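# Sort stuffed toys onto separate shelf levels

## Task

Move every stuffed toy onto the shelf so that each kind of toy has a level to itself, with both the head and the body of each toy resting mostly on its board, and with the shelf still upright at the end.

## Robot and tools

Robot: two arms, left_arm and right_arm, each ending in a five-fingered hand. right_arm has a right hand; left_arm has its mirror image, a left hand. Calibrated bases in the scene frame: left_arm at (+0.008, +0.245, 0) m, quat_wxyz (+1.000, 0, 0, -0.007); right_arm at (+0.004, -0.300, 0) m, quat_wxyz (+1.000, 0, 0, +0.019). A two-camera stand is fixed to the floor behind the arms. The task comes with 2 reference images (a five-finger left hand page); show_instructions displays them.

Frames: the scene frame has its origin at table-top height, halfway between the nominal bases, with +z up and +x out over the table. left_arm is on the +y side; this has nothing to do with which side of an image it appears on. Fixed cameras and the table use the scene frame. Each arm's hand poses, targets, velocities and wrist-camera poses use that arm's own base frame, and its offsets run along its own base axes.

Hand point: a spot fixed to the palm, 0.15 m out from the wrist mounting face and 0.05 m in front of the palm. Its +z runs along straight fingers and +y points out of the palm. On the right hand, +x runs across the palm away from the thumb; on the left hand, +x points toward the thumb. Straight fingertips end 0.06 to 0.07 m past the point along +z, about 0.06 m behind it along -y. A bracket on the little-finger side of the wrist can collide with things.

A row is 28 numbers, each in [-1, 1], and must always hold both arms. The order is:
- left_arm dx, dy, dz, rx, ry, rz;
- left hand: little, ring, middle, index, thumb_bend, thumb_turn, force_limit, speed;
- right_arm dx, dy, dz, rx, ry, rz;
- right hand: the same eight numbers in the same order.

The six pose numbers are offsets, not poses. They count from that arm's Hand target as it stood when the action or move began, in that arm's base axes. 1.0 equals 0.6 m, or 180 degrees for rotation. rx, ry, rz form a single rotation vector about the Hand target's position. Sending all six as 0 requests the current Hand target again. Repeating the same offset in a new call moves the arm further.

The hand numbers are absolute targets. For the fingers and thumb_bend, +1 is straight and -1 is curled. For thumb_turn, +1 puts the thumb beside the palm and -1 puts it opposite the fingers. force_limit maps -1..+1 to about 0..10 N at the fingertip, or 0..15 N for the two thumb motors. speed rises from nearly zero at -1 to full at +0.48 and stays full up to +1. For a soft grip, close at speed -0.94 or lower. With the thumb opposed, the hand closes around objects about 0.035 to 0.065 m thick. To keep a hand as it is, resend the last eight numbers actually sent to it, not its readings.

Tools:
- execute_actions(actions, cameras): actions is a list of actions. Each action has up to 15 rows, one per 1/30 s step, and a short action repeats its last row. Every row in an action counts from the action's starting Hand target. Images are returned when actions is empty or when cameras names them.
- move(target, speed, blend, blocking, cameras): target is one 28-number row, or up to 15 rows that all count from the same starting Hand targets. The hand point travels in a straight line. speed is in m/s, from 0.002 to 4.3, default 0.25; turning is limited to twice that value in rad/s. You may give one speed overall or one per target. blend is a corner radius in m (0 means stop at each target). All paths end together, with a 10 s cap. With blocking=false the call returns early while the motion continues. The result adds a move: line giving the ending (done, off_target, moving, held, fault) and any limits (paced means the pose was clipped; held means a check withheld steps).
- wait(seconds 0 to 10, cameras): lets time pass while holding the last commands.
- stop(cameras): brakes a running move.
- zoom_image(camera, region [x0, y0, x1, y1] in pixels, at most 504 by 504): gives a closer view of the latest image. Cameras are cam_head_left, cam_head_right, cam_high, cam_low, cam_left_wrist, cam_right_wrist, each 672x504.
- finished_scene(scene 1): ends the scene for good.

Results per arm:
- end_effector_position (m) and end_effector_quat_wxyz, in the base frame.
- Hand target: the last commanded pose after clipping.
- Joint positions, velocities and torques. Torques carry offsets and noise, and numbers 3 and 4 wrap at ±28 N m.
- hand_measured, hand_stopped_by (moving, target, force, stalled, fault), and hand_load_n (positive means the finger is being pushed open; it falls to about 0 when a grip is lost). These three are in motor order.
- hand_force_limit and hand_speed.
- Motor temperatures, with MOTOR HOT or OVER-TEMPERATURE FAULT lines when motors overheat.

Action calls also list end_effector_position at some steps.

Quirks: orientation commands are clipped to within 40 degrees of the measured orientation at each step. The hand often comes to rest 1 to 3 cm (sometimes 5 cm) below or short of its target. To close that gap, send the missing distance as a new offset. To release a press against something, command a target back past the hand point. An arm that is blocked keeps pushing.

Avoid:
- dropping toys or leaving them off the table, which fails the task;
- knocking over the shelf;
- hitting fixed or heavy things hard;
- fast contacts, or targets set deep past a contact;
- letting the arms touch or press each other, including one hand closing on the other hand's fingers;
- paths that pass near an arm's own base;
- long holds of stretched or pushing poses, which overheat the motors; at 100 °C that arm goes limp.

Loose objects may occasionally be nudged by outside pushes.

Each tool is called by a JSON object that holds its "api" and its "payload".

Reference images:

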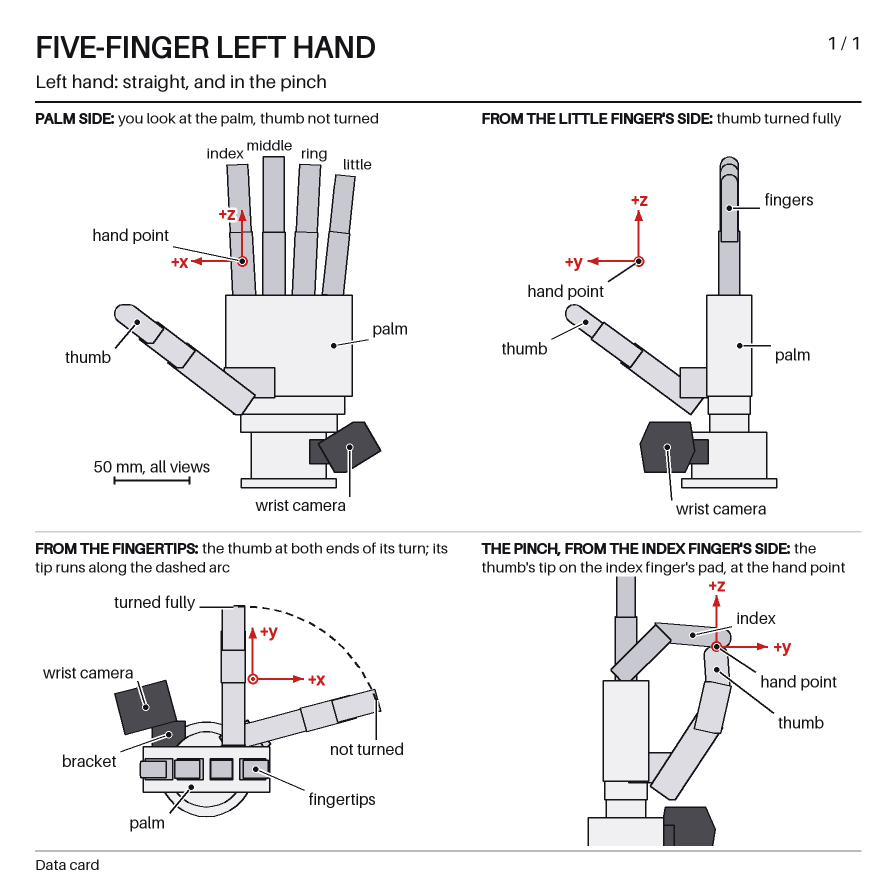

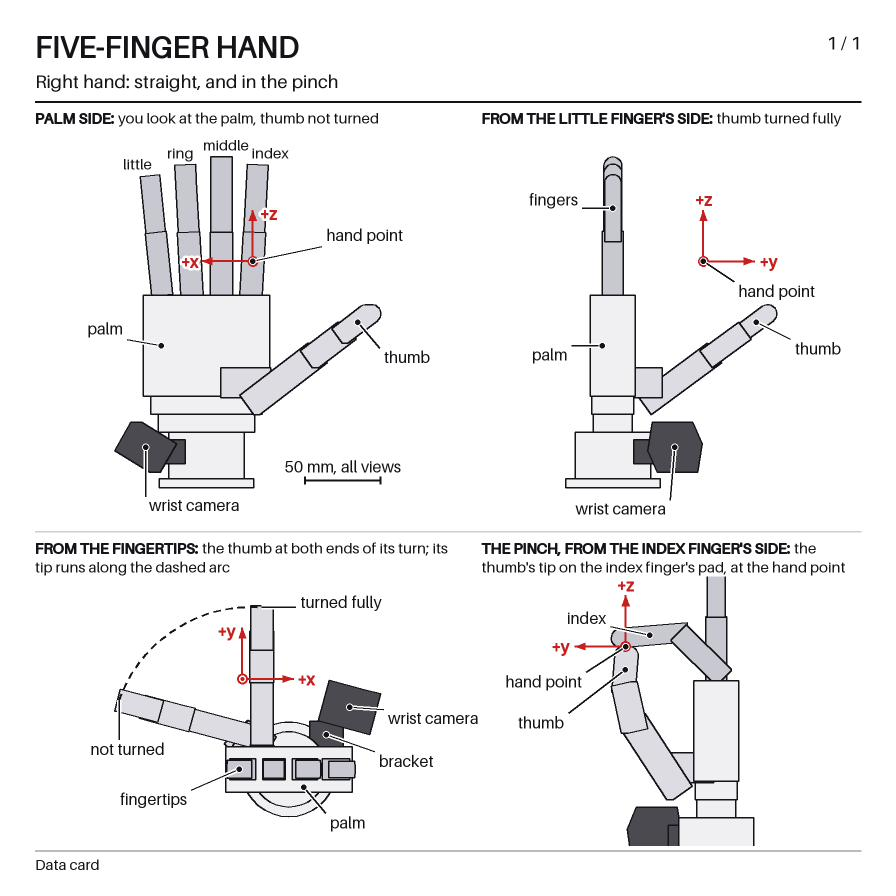

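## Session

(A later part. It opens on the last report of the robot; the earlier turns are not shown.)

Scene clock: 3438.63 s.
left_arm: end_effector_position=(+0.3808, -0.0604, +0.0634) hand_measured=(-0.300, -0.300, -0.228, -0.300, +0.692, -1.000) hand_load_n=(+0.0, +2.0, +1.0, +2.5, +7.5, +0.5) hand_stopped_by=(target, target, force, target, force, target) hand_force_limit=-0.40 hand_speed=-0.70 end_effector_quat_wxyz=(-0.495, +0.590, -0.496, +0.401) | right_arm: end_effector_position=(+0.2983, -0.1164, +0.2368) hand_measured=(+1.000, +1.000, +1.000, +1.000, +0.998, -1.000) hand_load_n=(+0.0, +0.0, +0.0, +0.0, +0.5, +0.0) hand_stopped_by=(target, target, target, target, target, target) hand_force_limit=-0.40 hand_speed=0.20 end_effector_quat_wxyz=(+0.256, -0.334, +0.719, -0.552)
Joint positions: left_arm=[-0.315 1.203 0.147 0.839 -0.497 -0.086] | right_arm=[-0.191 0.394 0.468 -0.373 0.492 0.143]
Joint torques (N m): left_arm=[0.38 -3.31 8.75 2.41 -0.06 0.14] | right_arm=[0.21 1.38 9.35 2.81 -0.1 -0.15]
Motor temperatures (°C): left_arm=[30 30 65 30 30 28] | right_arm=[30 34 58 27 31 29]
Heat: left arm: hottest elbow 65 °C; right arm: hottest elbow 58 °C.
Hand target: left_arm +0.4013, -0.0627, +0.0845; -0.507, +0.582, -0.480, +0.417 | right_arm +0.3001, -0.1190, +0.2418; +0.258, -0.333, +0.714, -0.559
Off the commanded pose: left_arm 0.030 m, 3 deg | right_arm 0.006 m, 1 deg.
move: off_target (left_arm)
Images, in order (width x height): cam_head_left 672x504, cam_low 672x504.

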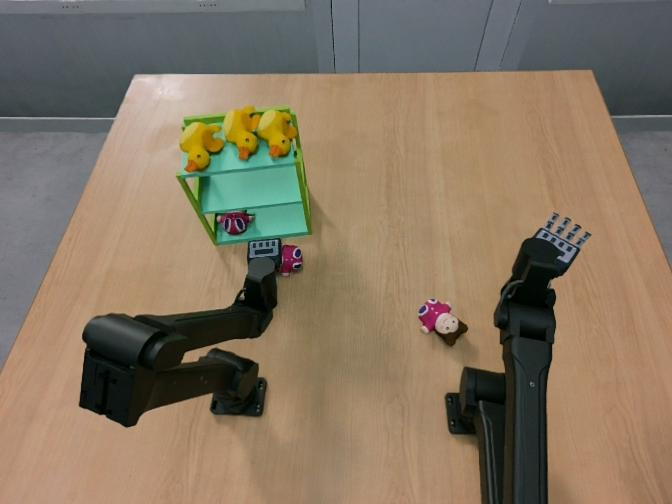

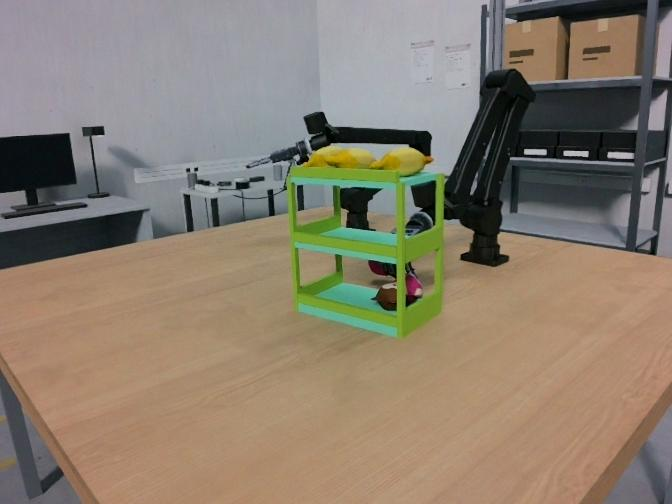

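{"api": "move", "payload": {"target": [0.0,0.0,0.03,0,0,0,-0.3,-0.3,-0.3,-0.3,-0.1,-1,-0.4,-0.7,0,0,0,0,0,0,1,1,1,1,1,-1,-0.4,0.2], "speed": 0.08, "cameras": ["cam_head_left","cam_low"]}}

{"api": "zoom_image", "payload": {"camera": "cam_low", "region": [270, 160, 470, 350]}}

Scene clock: 3446.53 s.
left_arm: end_effector_position=(+0.3825, -0.0609, +0.0807) hand_measured=(-0.300, -0.300, -0.228, -0.300, +0.692, -1.000) hand_load_n=(+0.0, +2.0, +1.0, +2.0, +7.5, +0.0) hand_stopped_by=(target, target, force, target, force, target) hand_force_limit=-0.40 hand_speed=-0.70 end_effector_quat_wxyz=(-0.497, +0.589, -0.492, +0.405) | right_arm: end_effector_position=(+0.2983, -0.1164, +0.2368) hand_measured=(+1.000, +1.000, +1.000, +1.000, +0.998, -1.000) hand_load_n=(+0.0, +0.0, +0.0, +0.0, +0.0, +0.0) hand_stopped_by=(target, target, target, target, target, target) hand_force_limit=-0.40 hand_speed=0.20 end_effector_quat_wxyz=(+0.256, -0.334, +0.719, -0.552)
Joint positions: left_arm=[-0.315 1.11 0.164 0.743 -0.497 -0.085] | right_arm=[-0.191 0.394 0.468 -0.373 0.492 0.143]
Joint torques (N m): left_arm=[0.32 -3.66 9.83 1.35 -0.06 0.15] | right_arm=[-0.03 1.73 9.32 2.77 -0.07 -0.15]
Motor temperatures (°C): left_arm=[30 30 64 30 30 28] | right_arm=[30 34 58 27 31 29]
Heat: left arm: hottest elbow 64 °C; right arm: hottest elbow 58 °C.
Hand target: left_arm +0.4013, -0.0627, +0.1025; -0.507, +0.582, -0.480, +0.417 | right_arm +0.3001, -0.1190, +0.2418; +0.258, -0.333, +0.714, -0.559
Off the commanded pose: left_arm 0.029 m, 2 deg | right_arm 0.006 m, 1 deg.
move: off_target (left_arm)
Images, in order (width x height): cam_head_left 672x504, cam_low 672x504.

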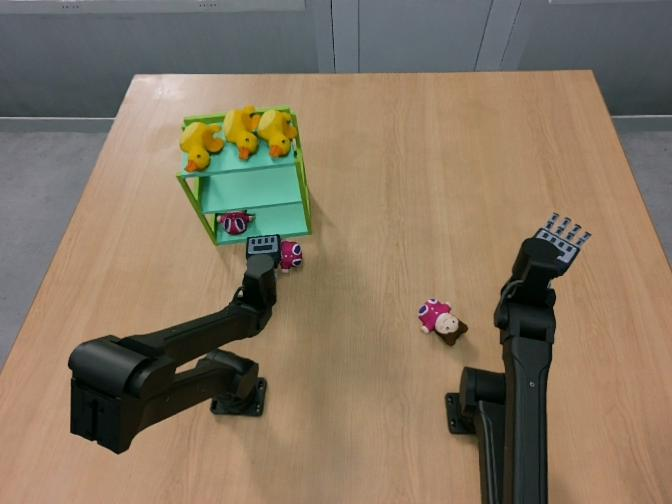

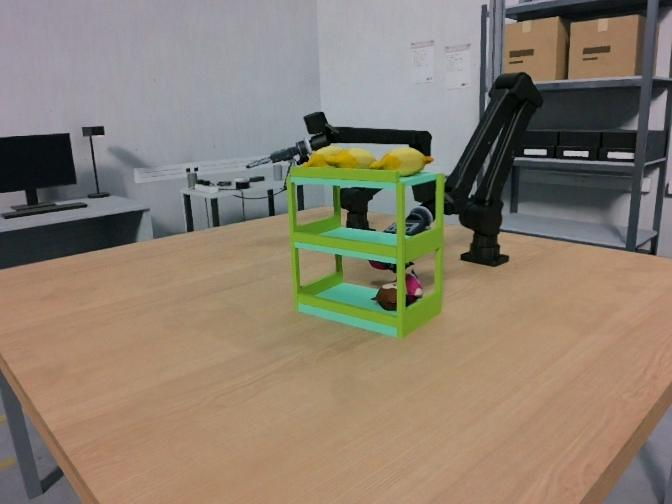

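Scaled by 2.520 from the camera's 672x504 image, which has a finer 960x720 frame.

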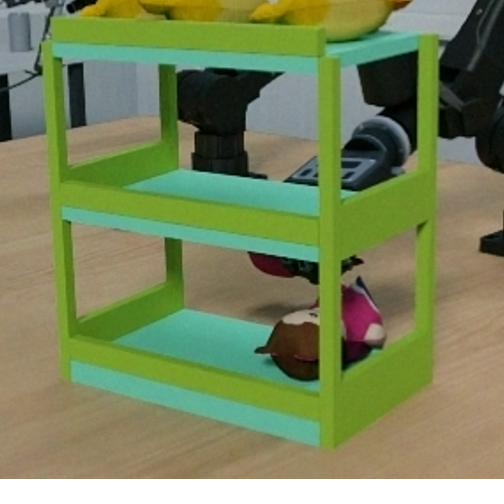

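{"api": "move", "payload": {"target": [0.06,0.012,-0.003,0,0,0,-0.3,-0.3,-0.3,-0.3,-0.1,-1,-0.4,-0.7,0,0,0,0,0,0,1,1,1,1,1,-1,-0.4,0.2], "speed": 0.06, "cameras": ["cam_head_left","cam_low"]}}

{"api": "zoom_image", "payload": {"camera": "cam_low", "region": [270, 160, 470, 350]}}

{"api": "zoom_image", "payload": {"camera": "cam_head_left", "region": [160, 120, 340, 300]}}

Scene clock: 3453.17 s.
left_arm: end_effector_position=(+0.4163, -0.0551, +0.0792) hand_measured=(-0.300, -0.300, -0.228, -0.300, +0.692, -1.000) hand_load_n=(+0.0, +2.0, +1.0, +2.5, +7.5, +0.5) hand_stopped_by=(target, target, force, target, force, target) hand_force_limit=-0.40 hand_speed=-0.70 end_effector_quat_wxyz=(-0.494, +0.591, -0.495, +0.402) | right_arm: end_effector_position=(+0.2983, -0.1164, +0.2368) hand_measured=(+1.000, +1.000, +1.000, +1.000, +0.998, -1.000) hand_load_n=(+0.0, +0.0, +0.0, +0.0, +0.0, +0.0) hand_stopped_by=(target, target, target, target, target, target) hand_force_limit=-0.40 hand_speed=0.20 end_effector_quat_wxyz=(+0.256, -0.334, +0.719, -0.552)
Joint positions: left_arm=[-0.247 1.231 0.242 0.779 -0.429 -0.074] | right_arm=[-0.191 0.394 0.468 -0.373 0.492 0.143]
Joint torques (N m): left_arm=[0.38 -4.19 9.35 2.4 -0.04 0.16] | right_arm=[-0.5 1.49 9.44 2.8 -0.05 -0.13]
Motor temperatures (°C): left_arm=[30 30 63 30 30 28] | right_arm=[30 34 58 27 31 29]
Heat: left arm: hottest elbow 63 °C; right arm: hottest elbow 58 °C.
Hand target: left_arm +0.4373, -0.0556, +0.1008; -0.507, +0.582, -0.480, +0.417 | right_arm +0.3001, -0.1190, +0.2418; +0.258, -0.333, +0.714, -0.559
Off the commanded pose: left_arm 0.030 m, 3 deg | right_arm 0.006 m, 1 deg.
move: off_target (left_arm)
Images, in order (width x height): cam_head_left 672x504, cam_low 672x504.

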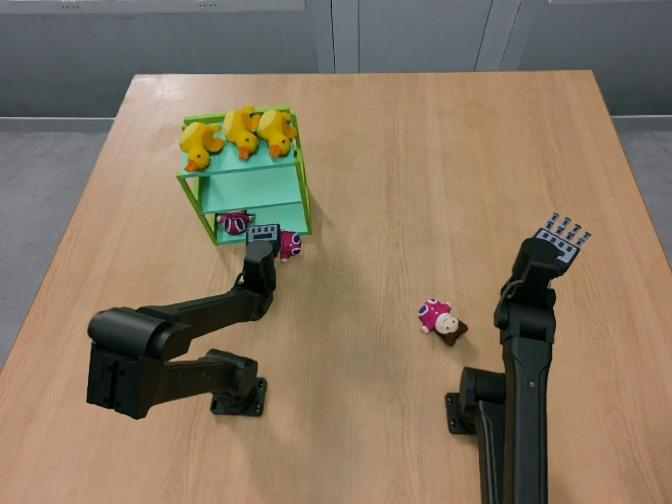

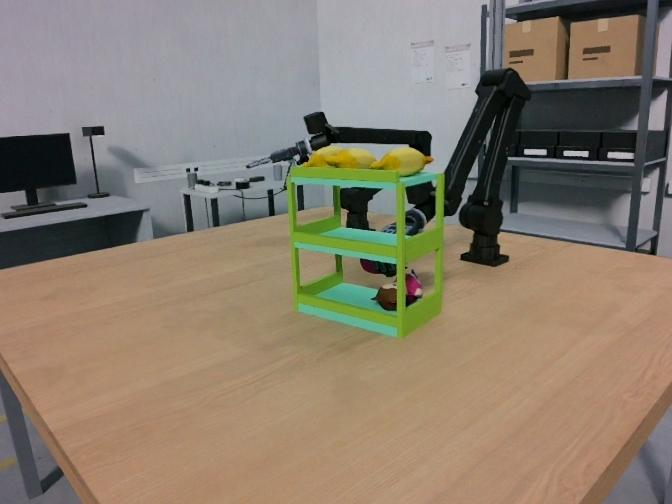

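Scaled by 2.520 from the camera's 672x504 image, which has a finer 960x720 frame.

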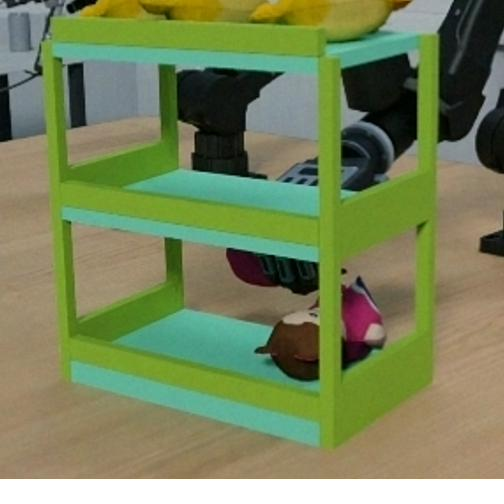

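Scaled by 2.800 from the camera's 672x504 image, which has a finer 960x720 frame.

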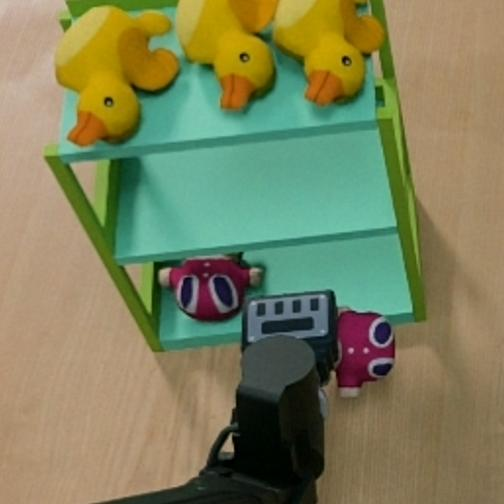

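{"api": "move", "payload": {"target": [0.06,0.012,-0.006,0,0,0,-0.3,-0.3,-0.3,-0.3,-0.1,-1,-0.4,-0.7,0,0,0,0,0,0,1,1,1,1,1,-1,-0.4,0.2], "speed": 0.05, "cameras": ["cam_head_left","cam_low"]}}

{"api": "zoom_image", "payload": {"camera": "cam_low", "region": [270, 160, 470, 350]}}

{"api": "zoom_image", "payload": {"camera": "cam_head_left", "region": [160, 120, 340, 300]}}

Scene clock: 3465.27 s.
left_arm: end_effector_position=(+0.4524, -0.0496, +0.0767) hand_measured=(-0.300, -0.300, -0.228, -0.300, +0.692, -1.000) hand_load_n=(+0.0, +2.0, +1.0, +2.0, +7.5, +0.5) hand_stopped_by=(target, target, force, target, force, target) hand_force_limit=-0.40 hand_speed=-0.70 end_effector_quat_wxyz=(-0.493, +0.592, -0.495, +0.403) | right_arm: end_effector_position=(+0.2983, -0.1164, +0.2368) hand_measured=(+1.000, +1.000, +1.000, +1.000, +0.998, -1.000) hand_load_n=(+0.0, +0.0, +0.0, +0.0, +0.0, +0.0) hand_stopped_by=(target, target, target, target, target, target) hand_force_limit=-0.40 hand_speed=0.20 end_effector_quat_wxyz=(+0.256, -0.334, +0.719, -0.552)
Joint positions: left_arm=[-0.194 1.351 0.325 0.821 -0.376 -0.065] | right_arm=[-0.191 0.394 0.468 -0.373 0.492 0.143]
Joint torques (N m): left_arm=[0.38 -6.07 9.01 2.47 -0.03 0.15] | right_arm=[-0.21 1.49 9.4 2.89 -0.06 -0.17]
Motor temperatures (°C): left_arm=[30 30 62 30 29 28] | right_arm=[30 34 58 27 31 29]
Heat: left arm: hottest elbow 62 °C; right arm: hottest elbow 58 °C.
Hand target: left_arm +0.4733, -0.0484, +0.0973; -0.507, +0.582, -0.480, +0.417 | right_arm +0.3001, -0.1190, +0.2418; +0.258, -0.333, +0.714, -0.559
Off the commanded pose: left_arm 0.029 m, 3 deg | right_arm 0.006 m, 1 deg.
move: off_target (left_arm)
Images, in order (width x height): cam_head_left 672x504, cam_low 672x504.

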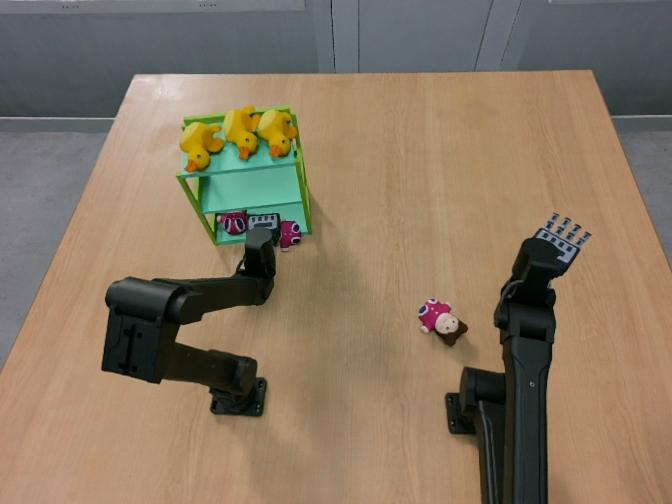

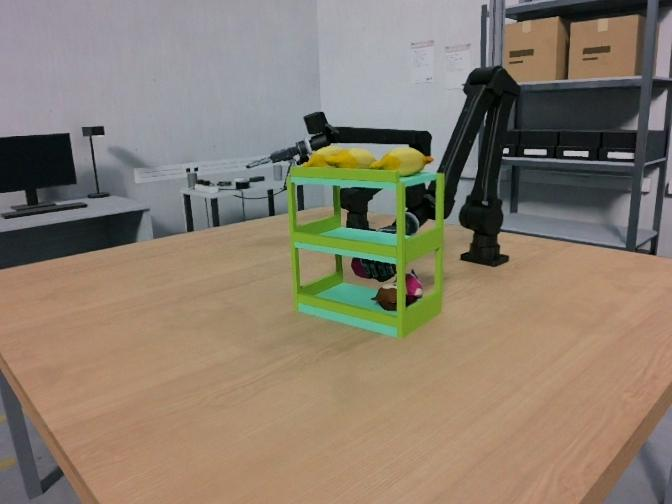

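Scaled by 2.520 from the camera's 672x504 image, which has a finer 960x720 frame.

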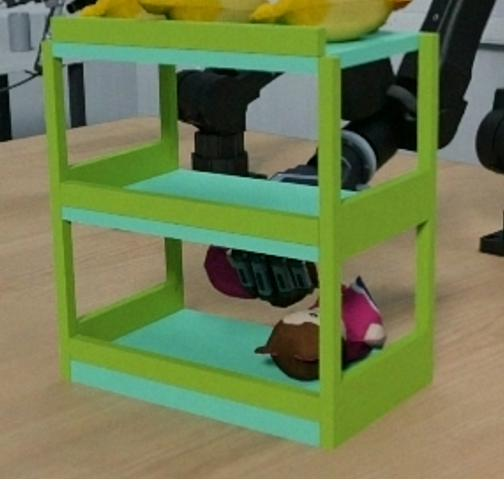

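Scaled by 2.800 from the camera's 672x504 image, which has a finer 960x720 frame.

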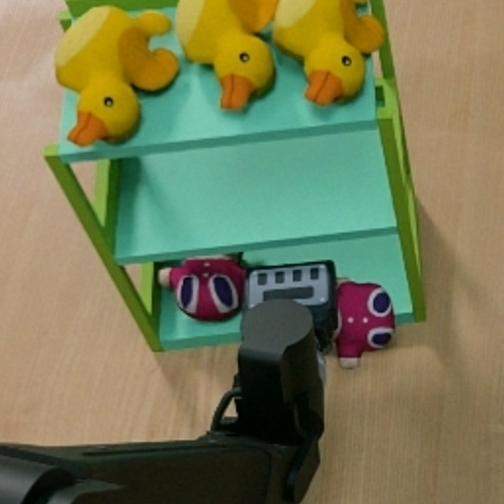

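{"api": "move", "payload": {"target": [[0.037,0.007,-0.004,0,0,0,-0.3,-0.3,-0.3,-0.3,-0.1,-1,-0.4,-0.7,0,0,0,0,0,0,1,1,1,1,1,-1,-0.4,0.2]], "speed": 0.04, "cameras": ["cam_head_left","cam_low","cam_high"]}}

{"api": "zoom_image", "payload": {"camera": "cam_low", "region": [270, 160, 470, 350]}}

{"api": "zoom_image", "payload": {"camera": "cam_head_left", "region": [160, 120, 340, 300]}}

Scene clock: 3473.07 s.
left_arm: end_effector_position=(+0.4745, -0.0461, +0.0746) hand_measured=(-0.300, -0.300, -0.228, -0.300, +0.692, -1.000) hand_load_n=(+0.0, +2.0, +1.0, +2.5, +7.5, +0.5) hand_stopped_by=(target, target, force, target, force, target) hand_force_limit=-0.40 hand_speed=-0.70 end_effector_quat_wxyz=(-0.492, +0.592, -0.494, +0.403) | right_arm: end_effector_position=(+0.2983, -0.1164, +0.2368) hand_measured=(+1.000, +1.000, +1.000, +1.000, +0.998, -1.000) hand_load_n=(+0.0, +0.0, +0.0, +0.0, +0.0, +0.0) hand_stopped_by=(target, target, target, target, target, target) hand_force_limit=-0.40 hand_speed=0.20 end_effector_quat_wxyz=(+0.256, -0.334, +0.719, -0.552)
Joint positions: left_arm=[-0.168 1.416 0.378 0.835 -0.35 -0.061] | right_arm=[-0.191 0.394 0.468 -0.373 0.492 0.143]
Joint torques (N m): left_arm=[0.38 -7 8.9 2.52 -0.03 0.16] | right_arm=[-0.38 1.38 9.46 2.8 -0.02 -0.14]
Motor temperatures (°C): left_arm=[30 30 63 30 29 28] | right_arm=[30 34 58 27 31 29]
Heat: left arm: hottest elbow 63 °C; right arm: hottest elbow 58 °C.
Hand target: left_arm +0.4956, -0.0442, +0.0947; -0.507, +0.582, -0.480, +0.417 | right_arm +0.3001, -0.1190, +0.2418; +0.258, -0.333, +0.714, -0.559
Off the commanded pose: left_arm 0.029 m, 3 deg | right_arm 0.006 m, 1 deg.
move: off_target (left_arm)
Images, in order (width x height): cam_head_left 672x504, cam_high 672x504, cam_low 672x504.

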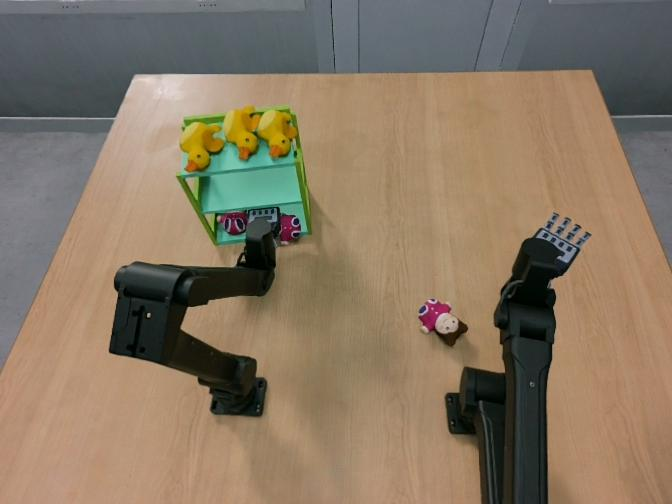

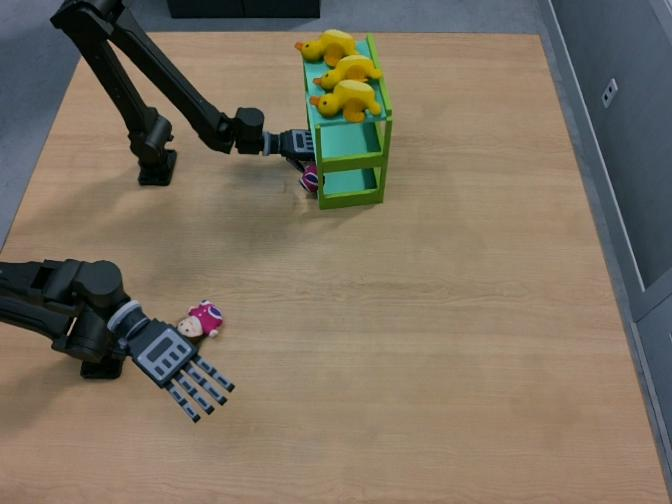

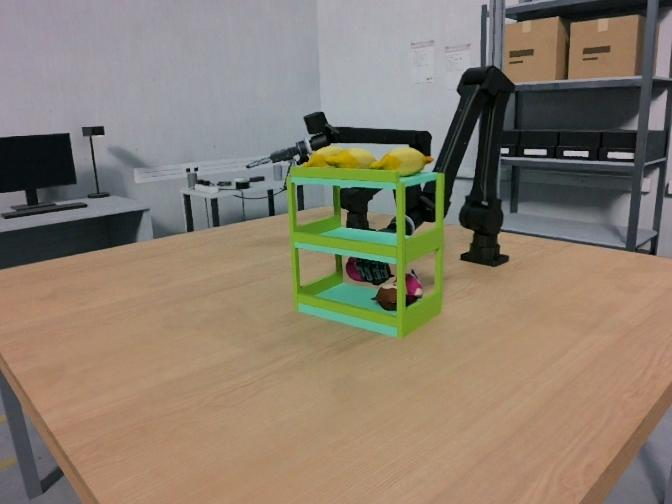

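Scaled by 2.520 from the camera's 672x504 image, which has a finer 960x720 frame.

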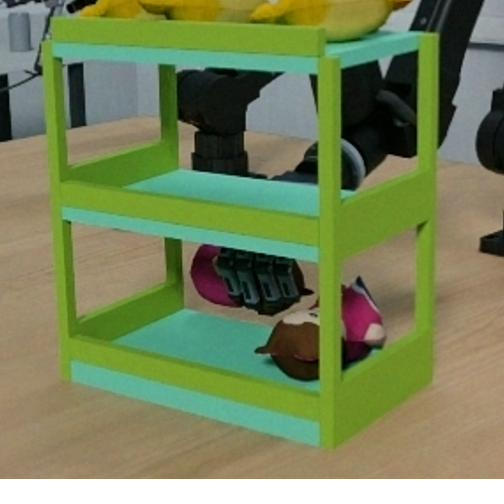

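Scaled by 2.800 from the camera's 672x504 image, which has a finer 960x720 frame.

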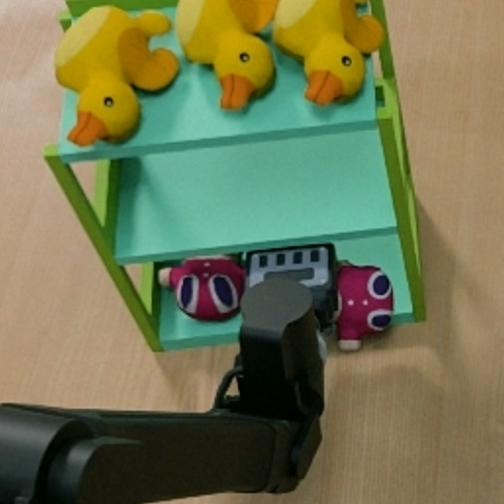

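{"api": "move", "payload": {"target": [[0.0,0.0,-0.02,0,0,0,-0.3,-0.3,-0.3,-0.3,-0.1,-1,-0.4,-0.7,0,0,0,0,0,0,1,1,1,1,1,-1,-0.4,0.2]], "speed": 0.04, "cameras": ["cam_head_left","cam_low","cam_high"]}}

{"api": "zoom_image", "payload": {"camera": "cam_low", "region": [270, 160, 470, 350]}}

{"api": "zoom_image", "payload": {"camera": "cam_head_left", "region": [160, 120, 340, 300]}}

Scene clock: 3478.80 s.
left_arm: end_effector_position=(+0.4777, -0.0466, +0.0657) hand_measured=(-0.300, -0.300, -0.228, -0.300, +0.692, -1.000) hand_load_n=(+0.0, +2.0, +0.5, +2.0, +7.5, +0.5) hand_stopped_by=(target, target, force, target, force, target) hand_force_limit=-0.40 hand_speed=-0.70 end_effector_quat_wxyz=(-0.494, +0.591, -0.493, +0.405) | right_arm: end_effector_position=(+0.2983, -0.1164, +0.2368) hand_measured=(+1.000, +1.000, +1.000, +1.000, +0.998, -1.000) hand_load_n=(+0.0, +0.0, +0.0, +0.0, +0.0, +0.0) hand_stopped_by=(target, target, target, target, target, target) hand_force_limit=-0.40 hand_speed=0.20 end_effector_quat_wxyz=(+0.256, -0.334, +0.719, -0.552)
Joint positions: left_arm=[-0.168 1.467 0.378 0.892 -0.35 -0.061] | right_arm=[-0.191 0.394 0.468 -0.373 0.492 0.143]
Joint torques (N m): left_arm=[0.44 -7.59 7.99 2.47 -0.02 0.16] | right_arm=[-0.09 1.38 9.24 2.82 -0.07 -0.17]
Motor temperatures (°C): left_arm=[30 30 63 30 29 28] | right_arm=[30 34 58 27 31 29]
Heat: left arm: hottest elbow 63 °C; right arm: hottest elbow 58 °C.
Hand target: left_arm +0.4956, -0.0441, +0.0829; -0.507, +0.582, -0.480, +0.417 | right_arm +0.3001, -0.1190, +0.2418; +0.258, -0.333, +0.714, -0.559
Off the commanded pose: left_arm 0.025 m, 3 deg | right_arm 0.006 m, 1 deg.
move: off_target (left_arm)
Images, in order (width x height): cam_head_left 672x504, cam_high 672x504, cam_low 672x504.

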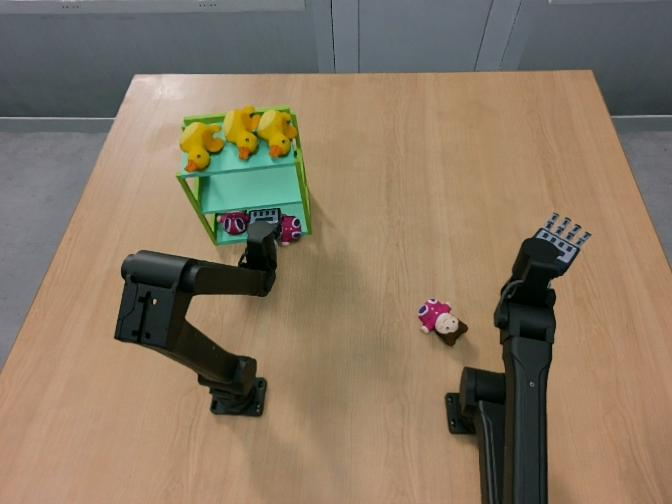

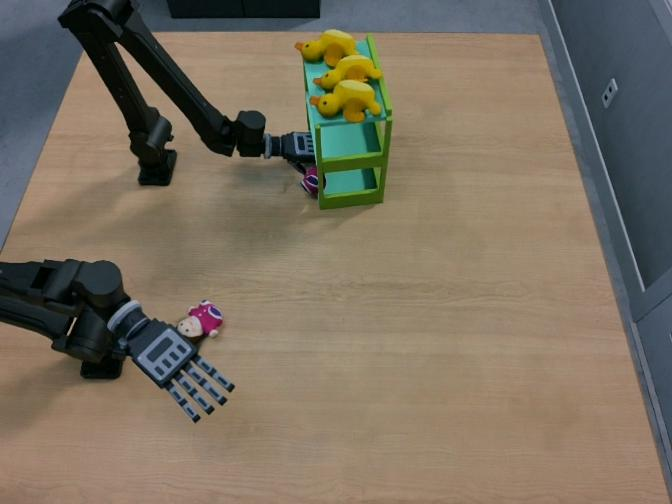

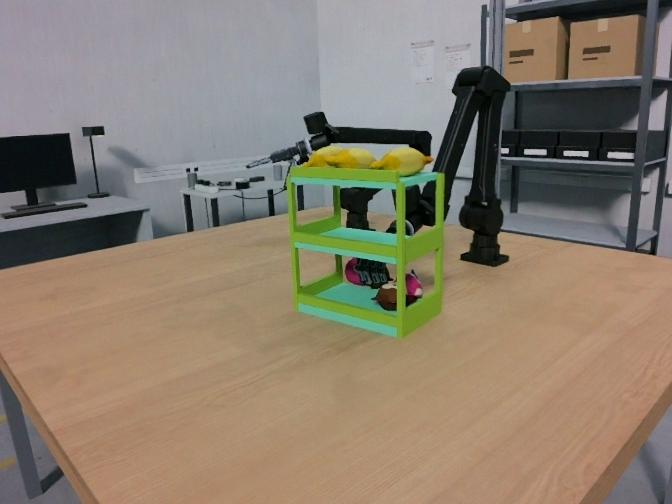

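Scaled by 2.520 from the camera's 672x504 image, which has a finer 960x720 frame.

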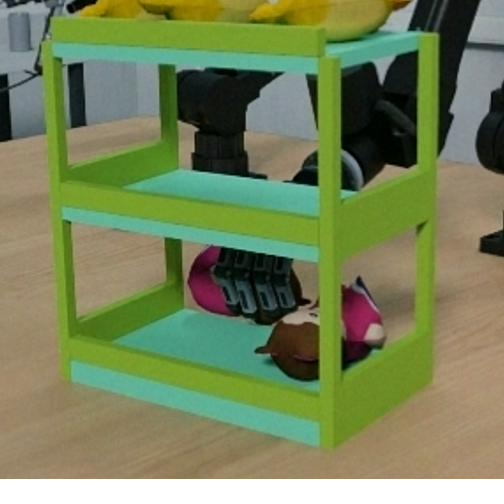

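Scaled by 2.800 from the camera's 672x504 image, which has a finer 960x720 frame.

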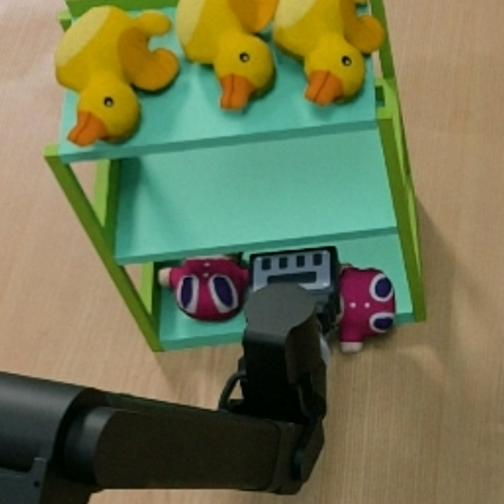

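{"api": "move", "payload": {"target": [[0.01,0.002,-0.015,0,0,0,-0.3,-0.3,-0.3,-0.3,-0.1,-1,-0.4,-0.7,0,0,0,0,0,0,1,1,1,1,1,-1,-0.4,0.2]], "speed": 0.03, "cameras": ["cam_head_left","cam_low","cam_high"]}}

{"api": "zoom_image", "payload": {"camera": "cam_low", "region": [330, 240, 450, 340]}}

Scene clock: 3488.47 s.
left_arm: end_effector_position=(+0.4821, -0.0460, +0.0613) hand_measured=(-0.300, -0.300, -0.228, -0.300, +0.692, -1.000) hand_load_n=(+0.0, +2.0, +1.0, +1.5, +8.0, +0.0) hand_stopped_by=(target, target, force, target, force, target) hand_force_limit=-0.40 hand_speed=-0.70 end_effector_quat_wxyz=(-0.495, +0.589, -0.490, +0.409) | right_arm: end_effector_position=(+0.2983, -0.1164, +0.2368) hand_measured=(+1.000, +1.000, +1.000, +1.000, +0.998, -1.000) hand_load_n=(+0.0, +0.0, +0.0, +0.0, +0.0, +0.0) hand_stopped_by=(target, target, target, target, target, target) hand_force_limit=-0.40 hand_speed=0.20 end_effector_quat_wxyz=(+0.256, -0.334, +0.719, -0.552)
Joint positions: left_arm=[-0.162 1.504 0.382 0.935 -0.343 -0.06] | right_arm=[-0.191 0.394 0.468 -0.373 0.492 0.143]
Joint torques (N m): left_arm=[0.5 -6.89 8.21 2.33 -0.03 0.16] | right_arm=[-0.38 1.26 9.44 2.8 -0.06 -0.16]
Motor temperatures (°C): left_arm=[30 30 62 30 29 28] | right_arm=[30 34 58 27 31 29]
Heat: left arm: hottest elbow 62 °C; right arm: hottest elbow 58 °C.
Hand target: left_arm +0.5016, -0.0429, +0.0740; -0.507, +0.582, -0.480, +0.417 | right_arm +0.3001, -0.1190, +0.2418; +0.258, -0.333, +0.714, -0.559
Off the commanded pose: left_arm 0.023 m, 2 deg | right_arm 0.006 m, 1 deg.
move: off_target (left_arm)
Images, in order (width x height): cam_head_left 672x504, cam_high 672x504, cam_low 672x504.

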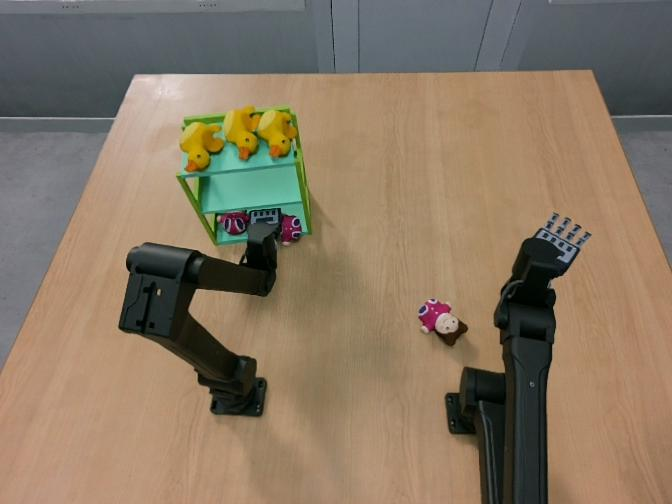

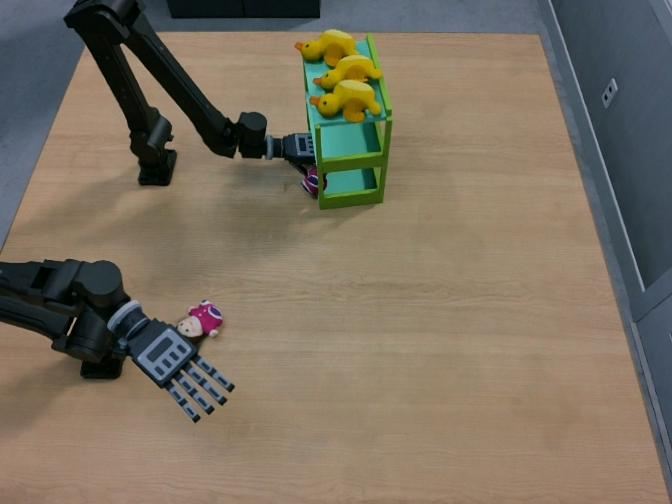

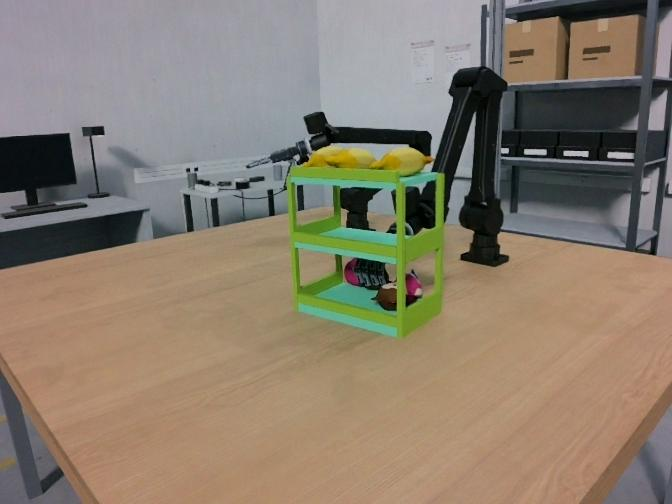

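Scaled by 4.200 from the camera's 672x504 image, which has a finer 960x720 frame.

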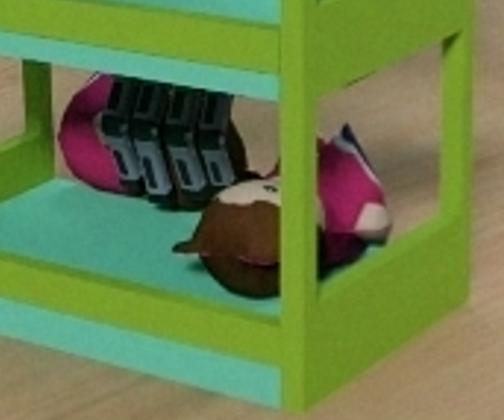

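{"api": "move", "payload": {"target": [[0,0,0.004,0,0,0,0.3,0.3,0.3,0.3,-0.1,-1,-0.4,-0.3,0,0,0,0,0,0,1,1,1,1,1,-1,-0.4,0.2],[0,0,0.004,0,0,0,0.9,0.9,0.9,0.9,1.0,-1,-0.4,-0.3,0,0,0,0,0,0,1,1,1,1,1,-1,-0.4,0.2]], "speed": 0.03, "cameras": ["cam_head_left","cam_low"]}}

{"api": "zoom_image", "payload": {"camera": "cam_low", "region": [330, 240, 450, 340]}}

{"api": "zoom_image", "payload": {"camera": "cam_head_left", "region": [160, 120, 340, 300]}}

Scene clock: 3504.47 s.
left_arm: end_effector_position=(+0.4850, -0.0460, +0.0639) hand_measured=(+0.900, +0.900, +0.900, +0.900, +1.000, -1.000) hand_load_n=(+0.0, +0.0, +0.0, -0.5, +0.0, +0.0) hand_stopped_by=(target, target, target, target, target, target) hand_force_limit=-0.40 hand_speed=-0.30 end_effector_quat_wxyz=(-0.496, +0.588, -0.488, +0.411) | right_arm: end_effector_position=(+0.2983, -0.1164, +0.2368) hand_measured=(+1.000, +1.000, +1.000, +1.000, +0.998, -1.000) hand_load_n=(+0.0, +0.0, +0.0, +0.0, +0.0, +0.0) hand_stopped_by=(target, target, target, target, target, target) hand_force_limit=-0.40 hand_speed=0.20 end_effector_quat_wxyz=(+0.256, -0.334, +0.719, -0.552)
Joint positions: left_arm=[-0.161 1.505 0.389 0.935 -0.342 -0.06] | right_arm=[-0.191 0.394 0.468 -0.373 0.492 0.143]
Joint torques (N m): left_arm=[0.32 -7.71 7.88 1.91 -0.07 0.15] | right_arm=[-0.15 1.55 9.39 2.89 -0.07 -0.21]
Motor temperatures (°C): left_arm=[30 31 61 30 29 28] | right_arm=[30 34 58 27 31 29]
Heat: left arm: hottest elbow 61 °C; right arm: hottest elbow 58 °C.
Hand target: left_arm +0.5015, -0.0429, +0.0761; -0.507, +0.582, -0.480, +0.417 | right_arm +0.3001, -0.1190, +0.2418; +0.258, -0.333, +0.714, -0.559
Off the commanded pose: left_arm 0.021 m, 2 deg | right_arm 0.006 m, 1 deg.
move: off_target (left_arm); target 2's new numbers were sent with left_arm's hand 0.025 m and 2 deg from that target
Images, in order (width x height): cam_head_left 672x504, cam_low 672x504.

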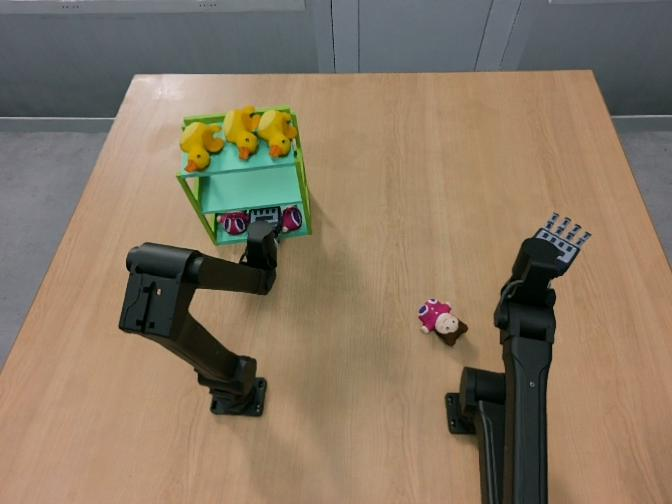

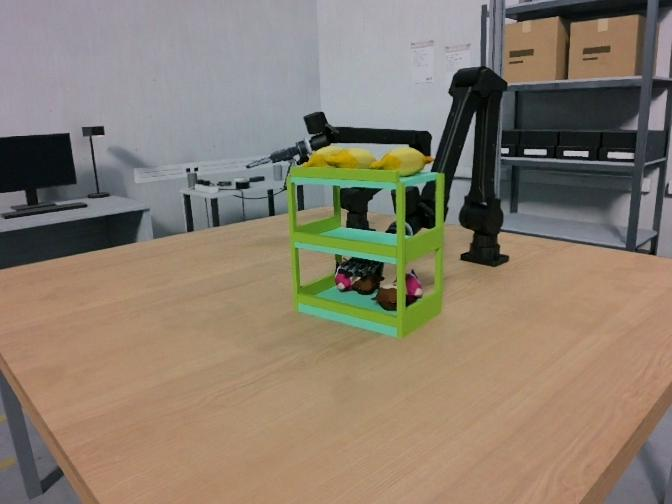

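Scaled by 4.200 from the camera's 672x504 image, which has a finer 960x720 frame.

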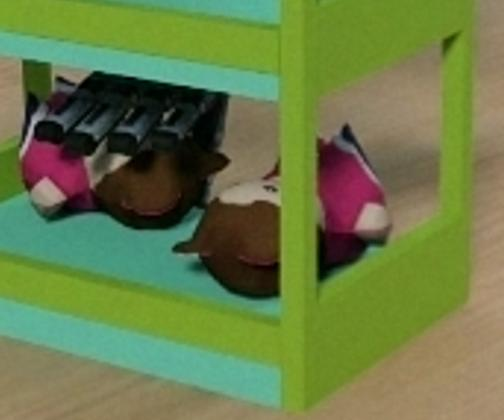

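Scaled by 2.800 from the camera's 672x504 image, which has a finer 960x720 frame.

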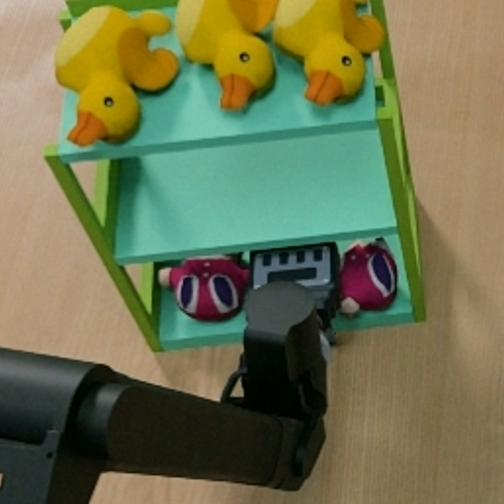

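{"api": "move", "payload": {"target": [[-0.05,-0.010,0.008,0,0,0,0.9,0.9,0.9,0.9,1.0,-1,-0.4,-0.3,0,0,0,0,0,0,1,1,1,1,1,-1,-0.4,0.2]], "speed": 0.05, "cameras": ["cam_low"]}}

{"api": "zoom_image", "payload": {"camera": "cam_low", "region": [330, 240, 450, 340]}}

Scene clock: 3510.20 s.
left_arm: end_effector_position=(+0.4730, -0.0452, +0.0784) hand_measured=(+0.900, +0.900, +0.900, +0.900, +1.000, -1.000) hand_load_n=(+0.0, +0.0, +0.0, -0.5, +0.0, +0.0) hand_stopped_by=(target, target, target, target, target, target) hand_force_limit=-0.40 hand_speed=-0.30 end_effector_quat_wxyz=(-0.506, +0.586, -0.477, +0.416) | right_arm: end_effector_position=(+0.2983, -0.1164, +0.2368) hand_measured=(+1.000, +1.000, +1.000, +1.000, +0.998, -1.000) hand_load_n=(+0.0, -0.5, +0.0, +0.0, +0.0, +0.0) hand_stopped_by=(target, target, target, target, target, target) hand_force_limit=-0.40 hand_speed=0.20 end_effector_quat_wxyz=(+0.256, -0.334, +0.719, -0.552)
Joint positions: left_arm=[-0.176 1.441 0.354 0.935 -0.372 -0.06] | right_arm=[-0.191 0.394 0.468 -0.373 0.492 0.143]
Joint torques (N m): left_arm=[-1.08 -8.59 5.2 1.39 -0.27 0.09] | right_arm=[-0.73 1.08 9.28 3.03 -0.04 -0.17]
Motor temperatures (°C): left_arm=[30 31 61 30 29 28] | right_arm=[30 34 58 27 31 29]
Heat: left arm: hottest elbow 61 °C; right arm: hottest elbow 58 °C.
Hand target: left_arm +0.4715, -0.0489, +0.0810; -0.507, +0.582, -0.480, +0.417 | right_arm +0.3001, -0.1190, +0.2418; +0.258, -0.333, +0.714, -0.559
Off the commanded pose: left_arm 0.005 m, 1 deg | right_arm 0.006 m, 1 deg.
move: done
Images, in order (width x height): cam_low 672x504.

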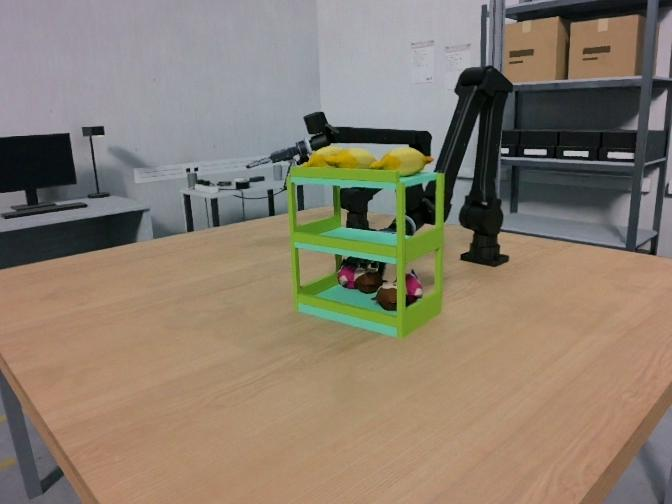

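Scaled by 4.200 from the camera's 672x504 image, which has a finer 960x720 frame.

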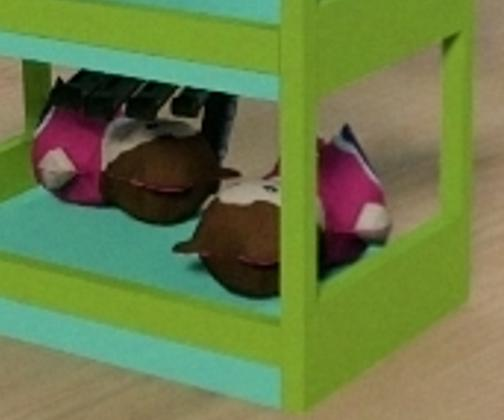

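{"api": "move", "payload": {"target": [[-0.06,-0.012,0.0,0,0,0,0.9,0.9,0.9,0.9,1.0,-1,-0.4,-0.3,0,0,0,0,0,0,1,1,1,1,1,-1,-0.4,0.2]], "speed": 0.05, "cameras": ["cam_low"]}}

{"api": "zoom_image", "payload": {"camera": "cam_low", "region": [330, 240, 450, 340]}}

Scene clock: 3517.20 s.
left_arm: end_effector_position=(+0.4372, -0.0524, +0.0793) hand_measured=(+0.900, +0.900, +0.900, +0.900, +1.000, -1.000) hand_load_n=(+0.0, +0.0, +0.0, +0.0, +0.0, +0.0) hand_stopped_by=(target, target, target, target, target, target) hand_force_limit=-0.40 hand_speed=-0.30 end_effector_quat_wxyz=(-0.509, +0.583, -0.479, +0.414) | right_arm: end_effector_position=(+0.2983, -0.1164, +0.2368) hand_measured=(+1.000, +1.000, +1.000, +1.000, +0.998, -1.000) hand_load_n=(+0.0, +0.0, -0.5, +0.0, +0.0, +0.5) hand_stopped_by=(target, target, target, target, target, target) hand_force_limit=-0.40 hand_speed=0.20 end_effector_quat_wxyz=(+0.256, -0.334, +0.719, -0.552)
Joint positions: left_arm=[-0.229 1.351 0.267 0.93 -0.425 -0.06] | right_arm=[-0.191 0.394 0.468 -0.373 0.492 0.143]
Joint torques (N m): left_arm=[-1.14 -6.89 5.23 1.29 -0.28 -0.01] | right_arm=[-0.26 1.61 9.22 2.88 -0.04 -0.15]
Motor temperatures (°C): left_arm=[30 31 61 30 29 28] | right_arm=[30 34 58 27 31 29]
Heat: left arm: hottest elbow 61 °C; right arm: hottest elbow 58 °C.
Hand target: left_arm +0.4355, -0.0563, +0.0810; -0.507, +0.582, -0.480, +0.417 | right_arm +0.3001, -0.1190, +0.2418; +0.258, -0.333, +0.714, -0.559
Off the commanded pose: left_arm 0.004 m, 0 deg | right_arm 0.006 m, 1 deg.
move: done
Images, in order (width x height): cam_low 672x504.

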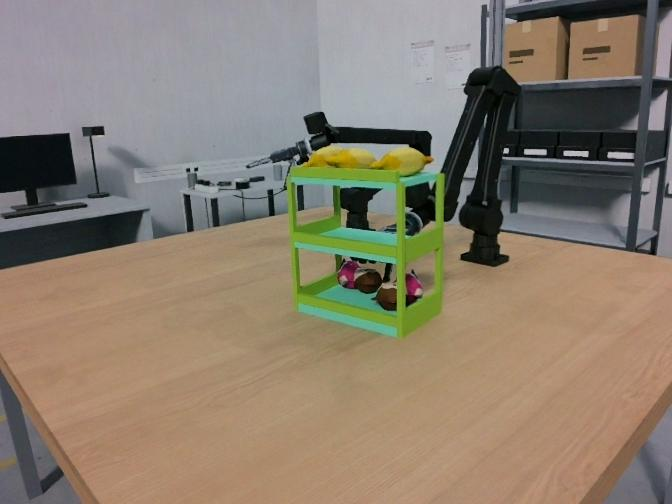

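Scaled by 4.200 from the camera's 672x504 image, which has a finer 960x720 frame.

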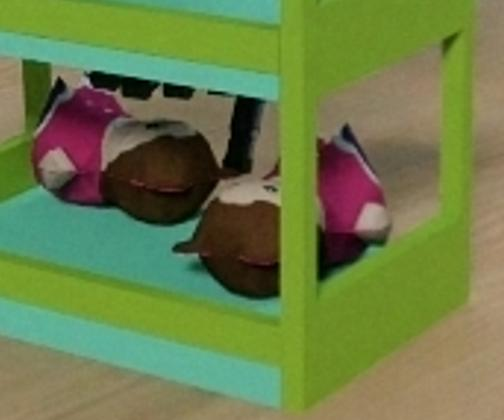

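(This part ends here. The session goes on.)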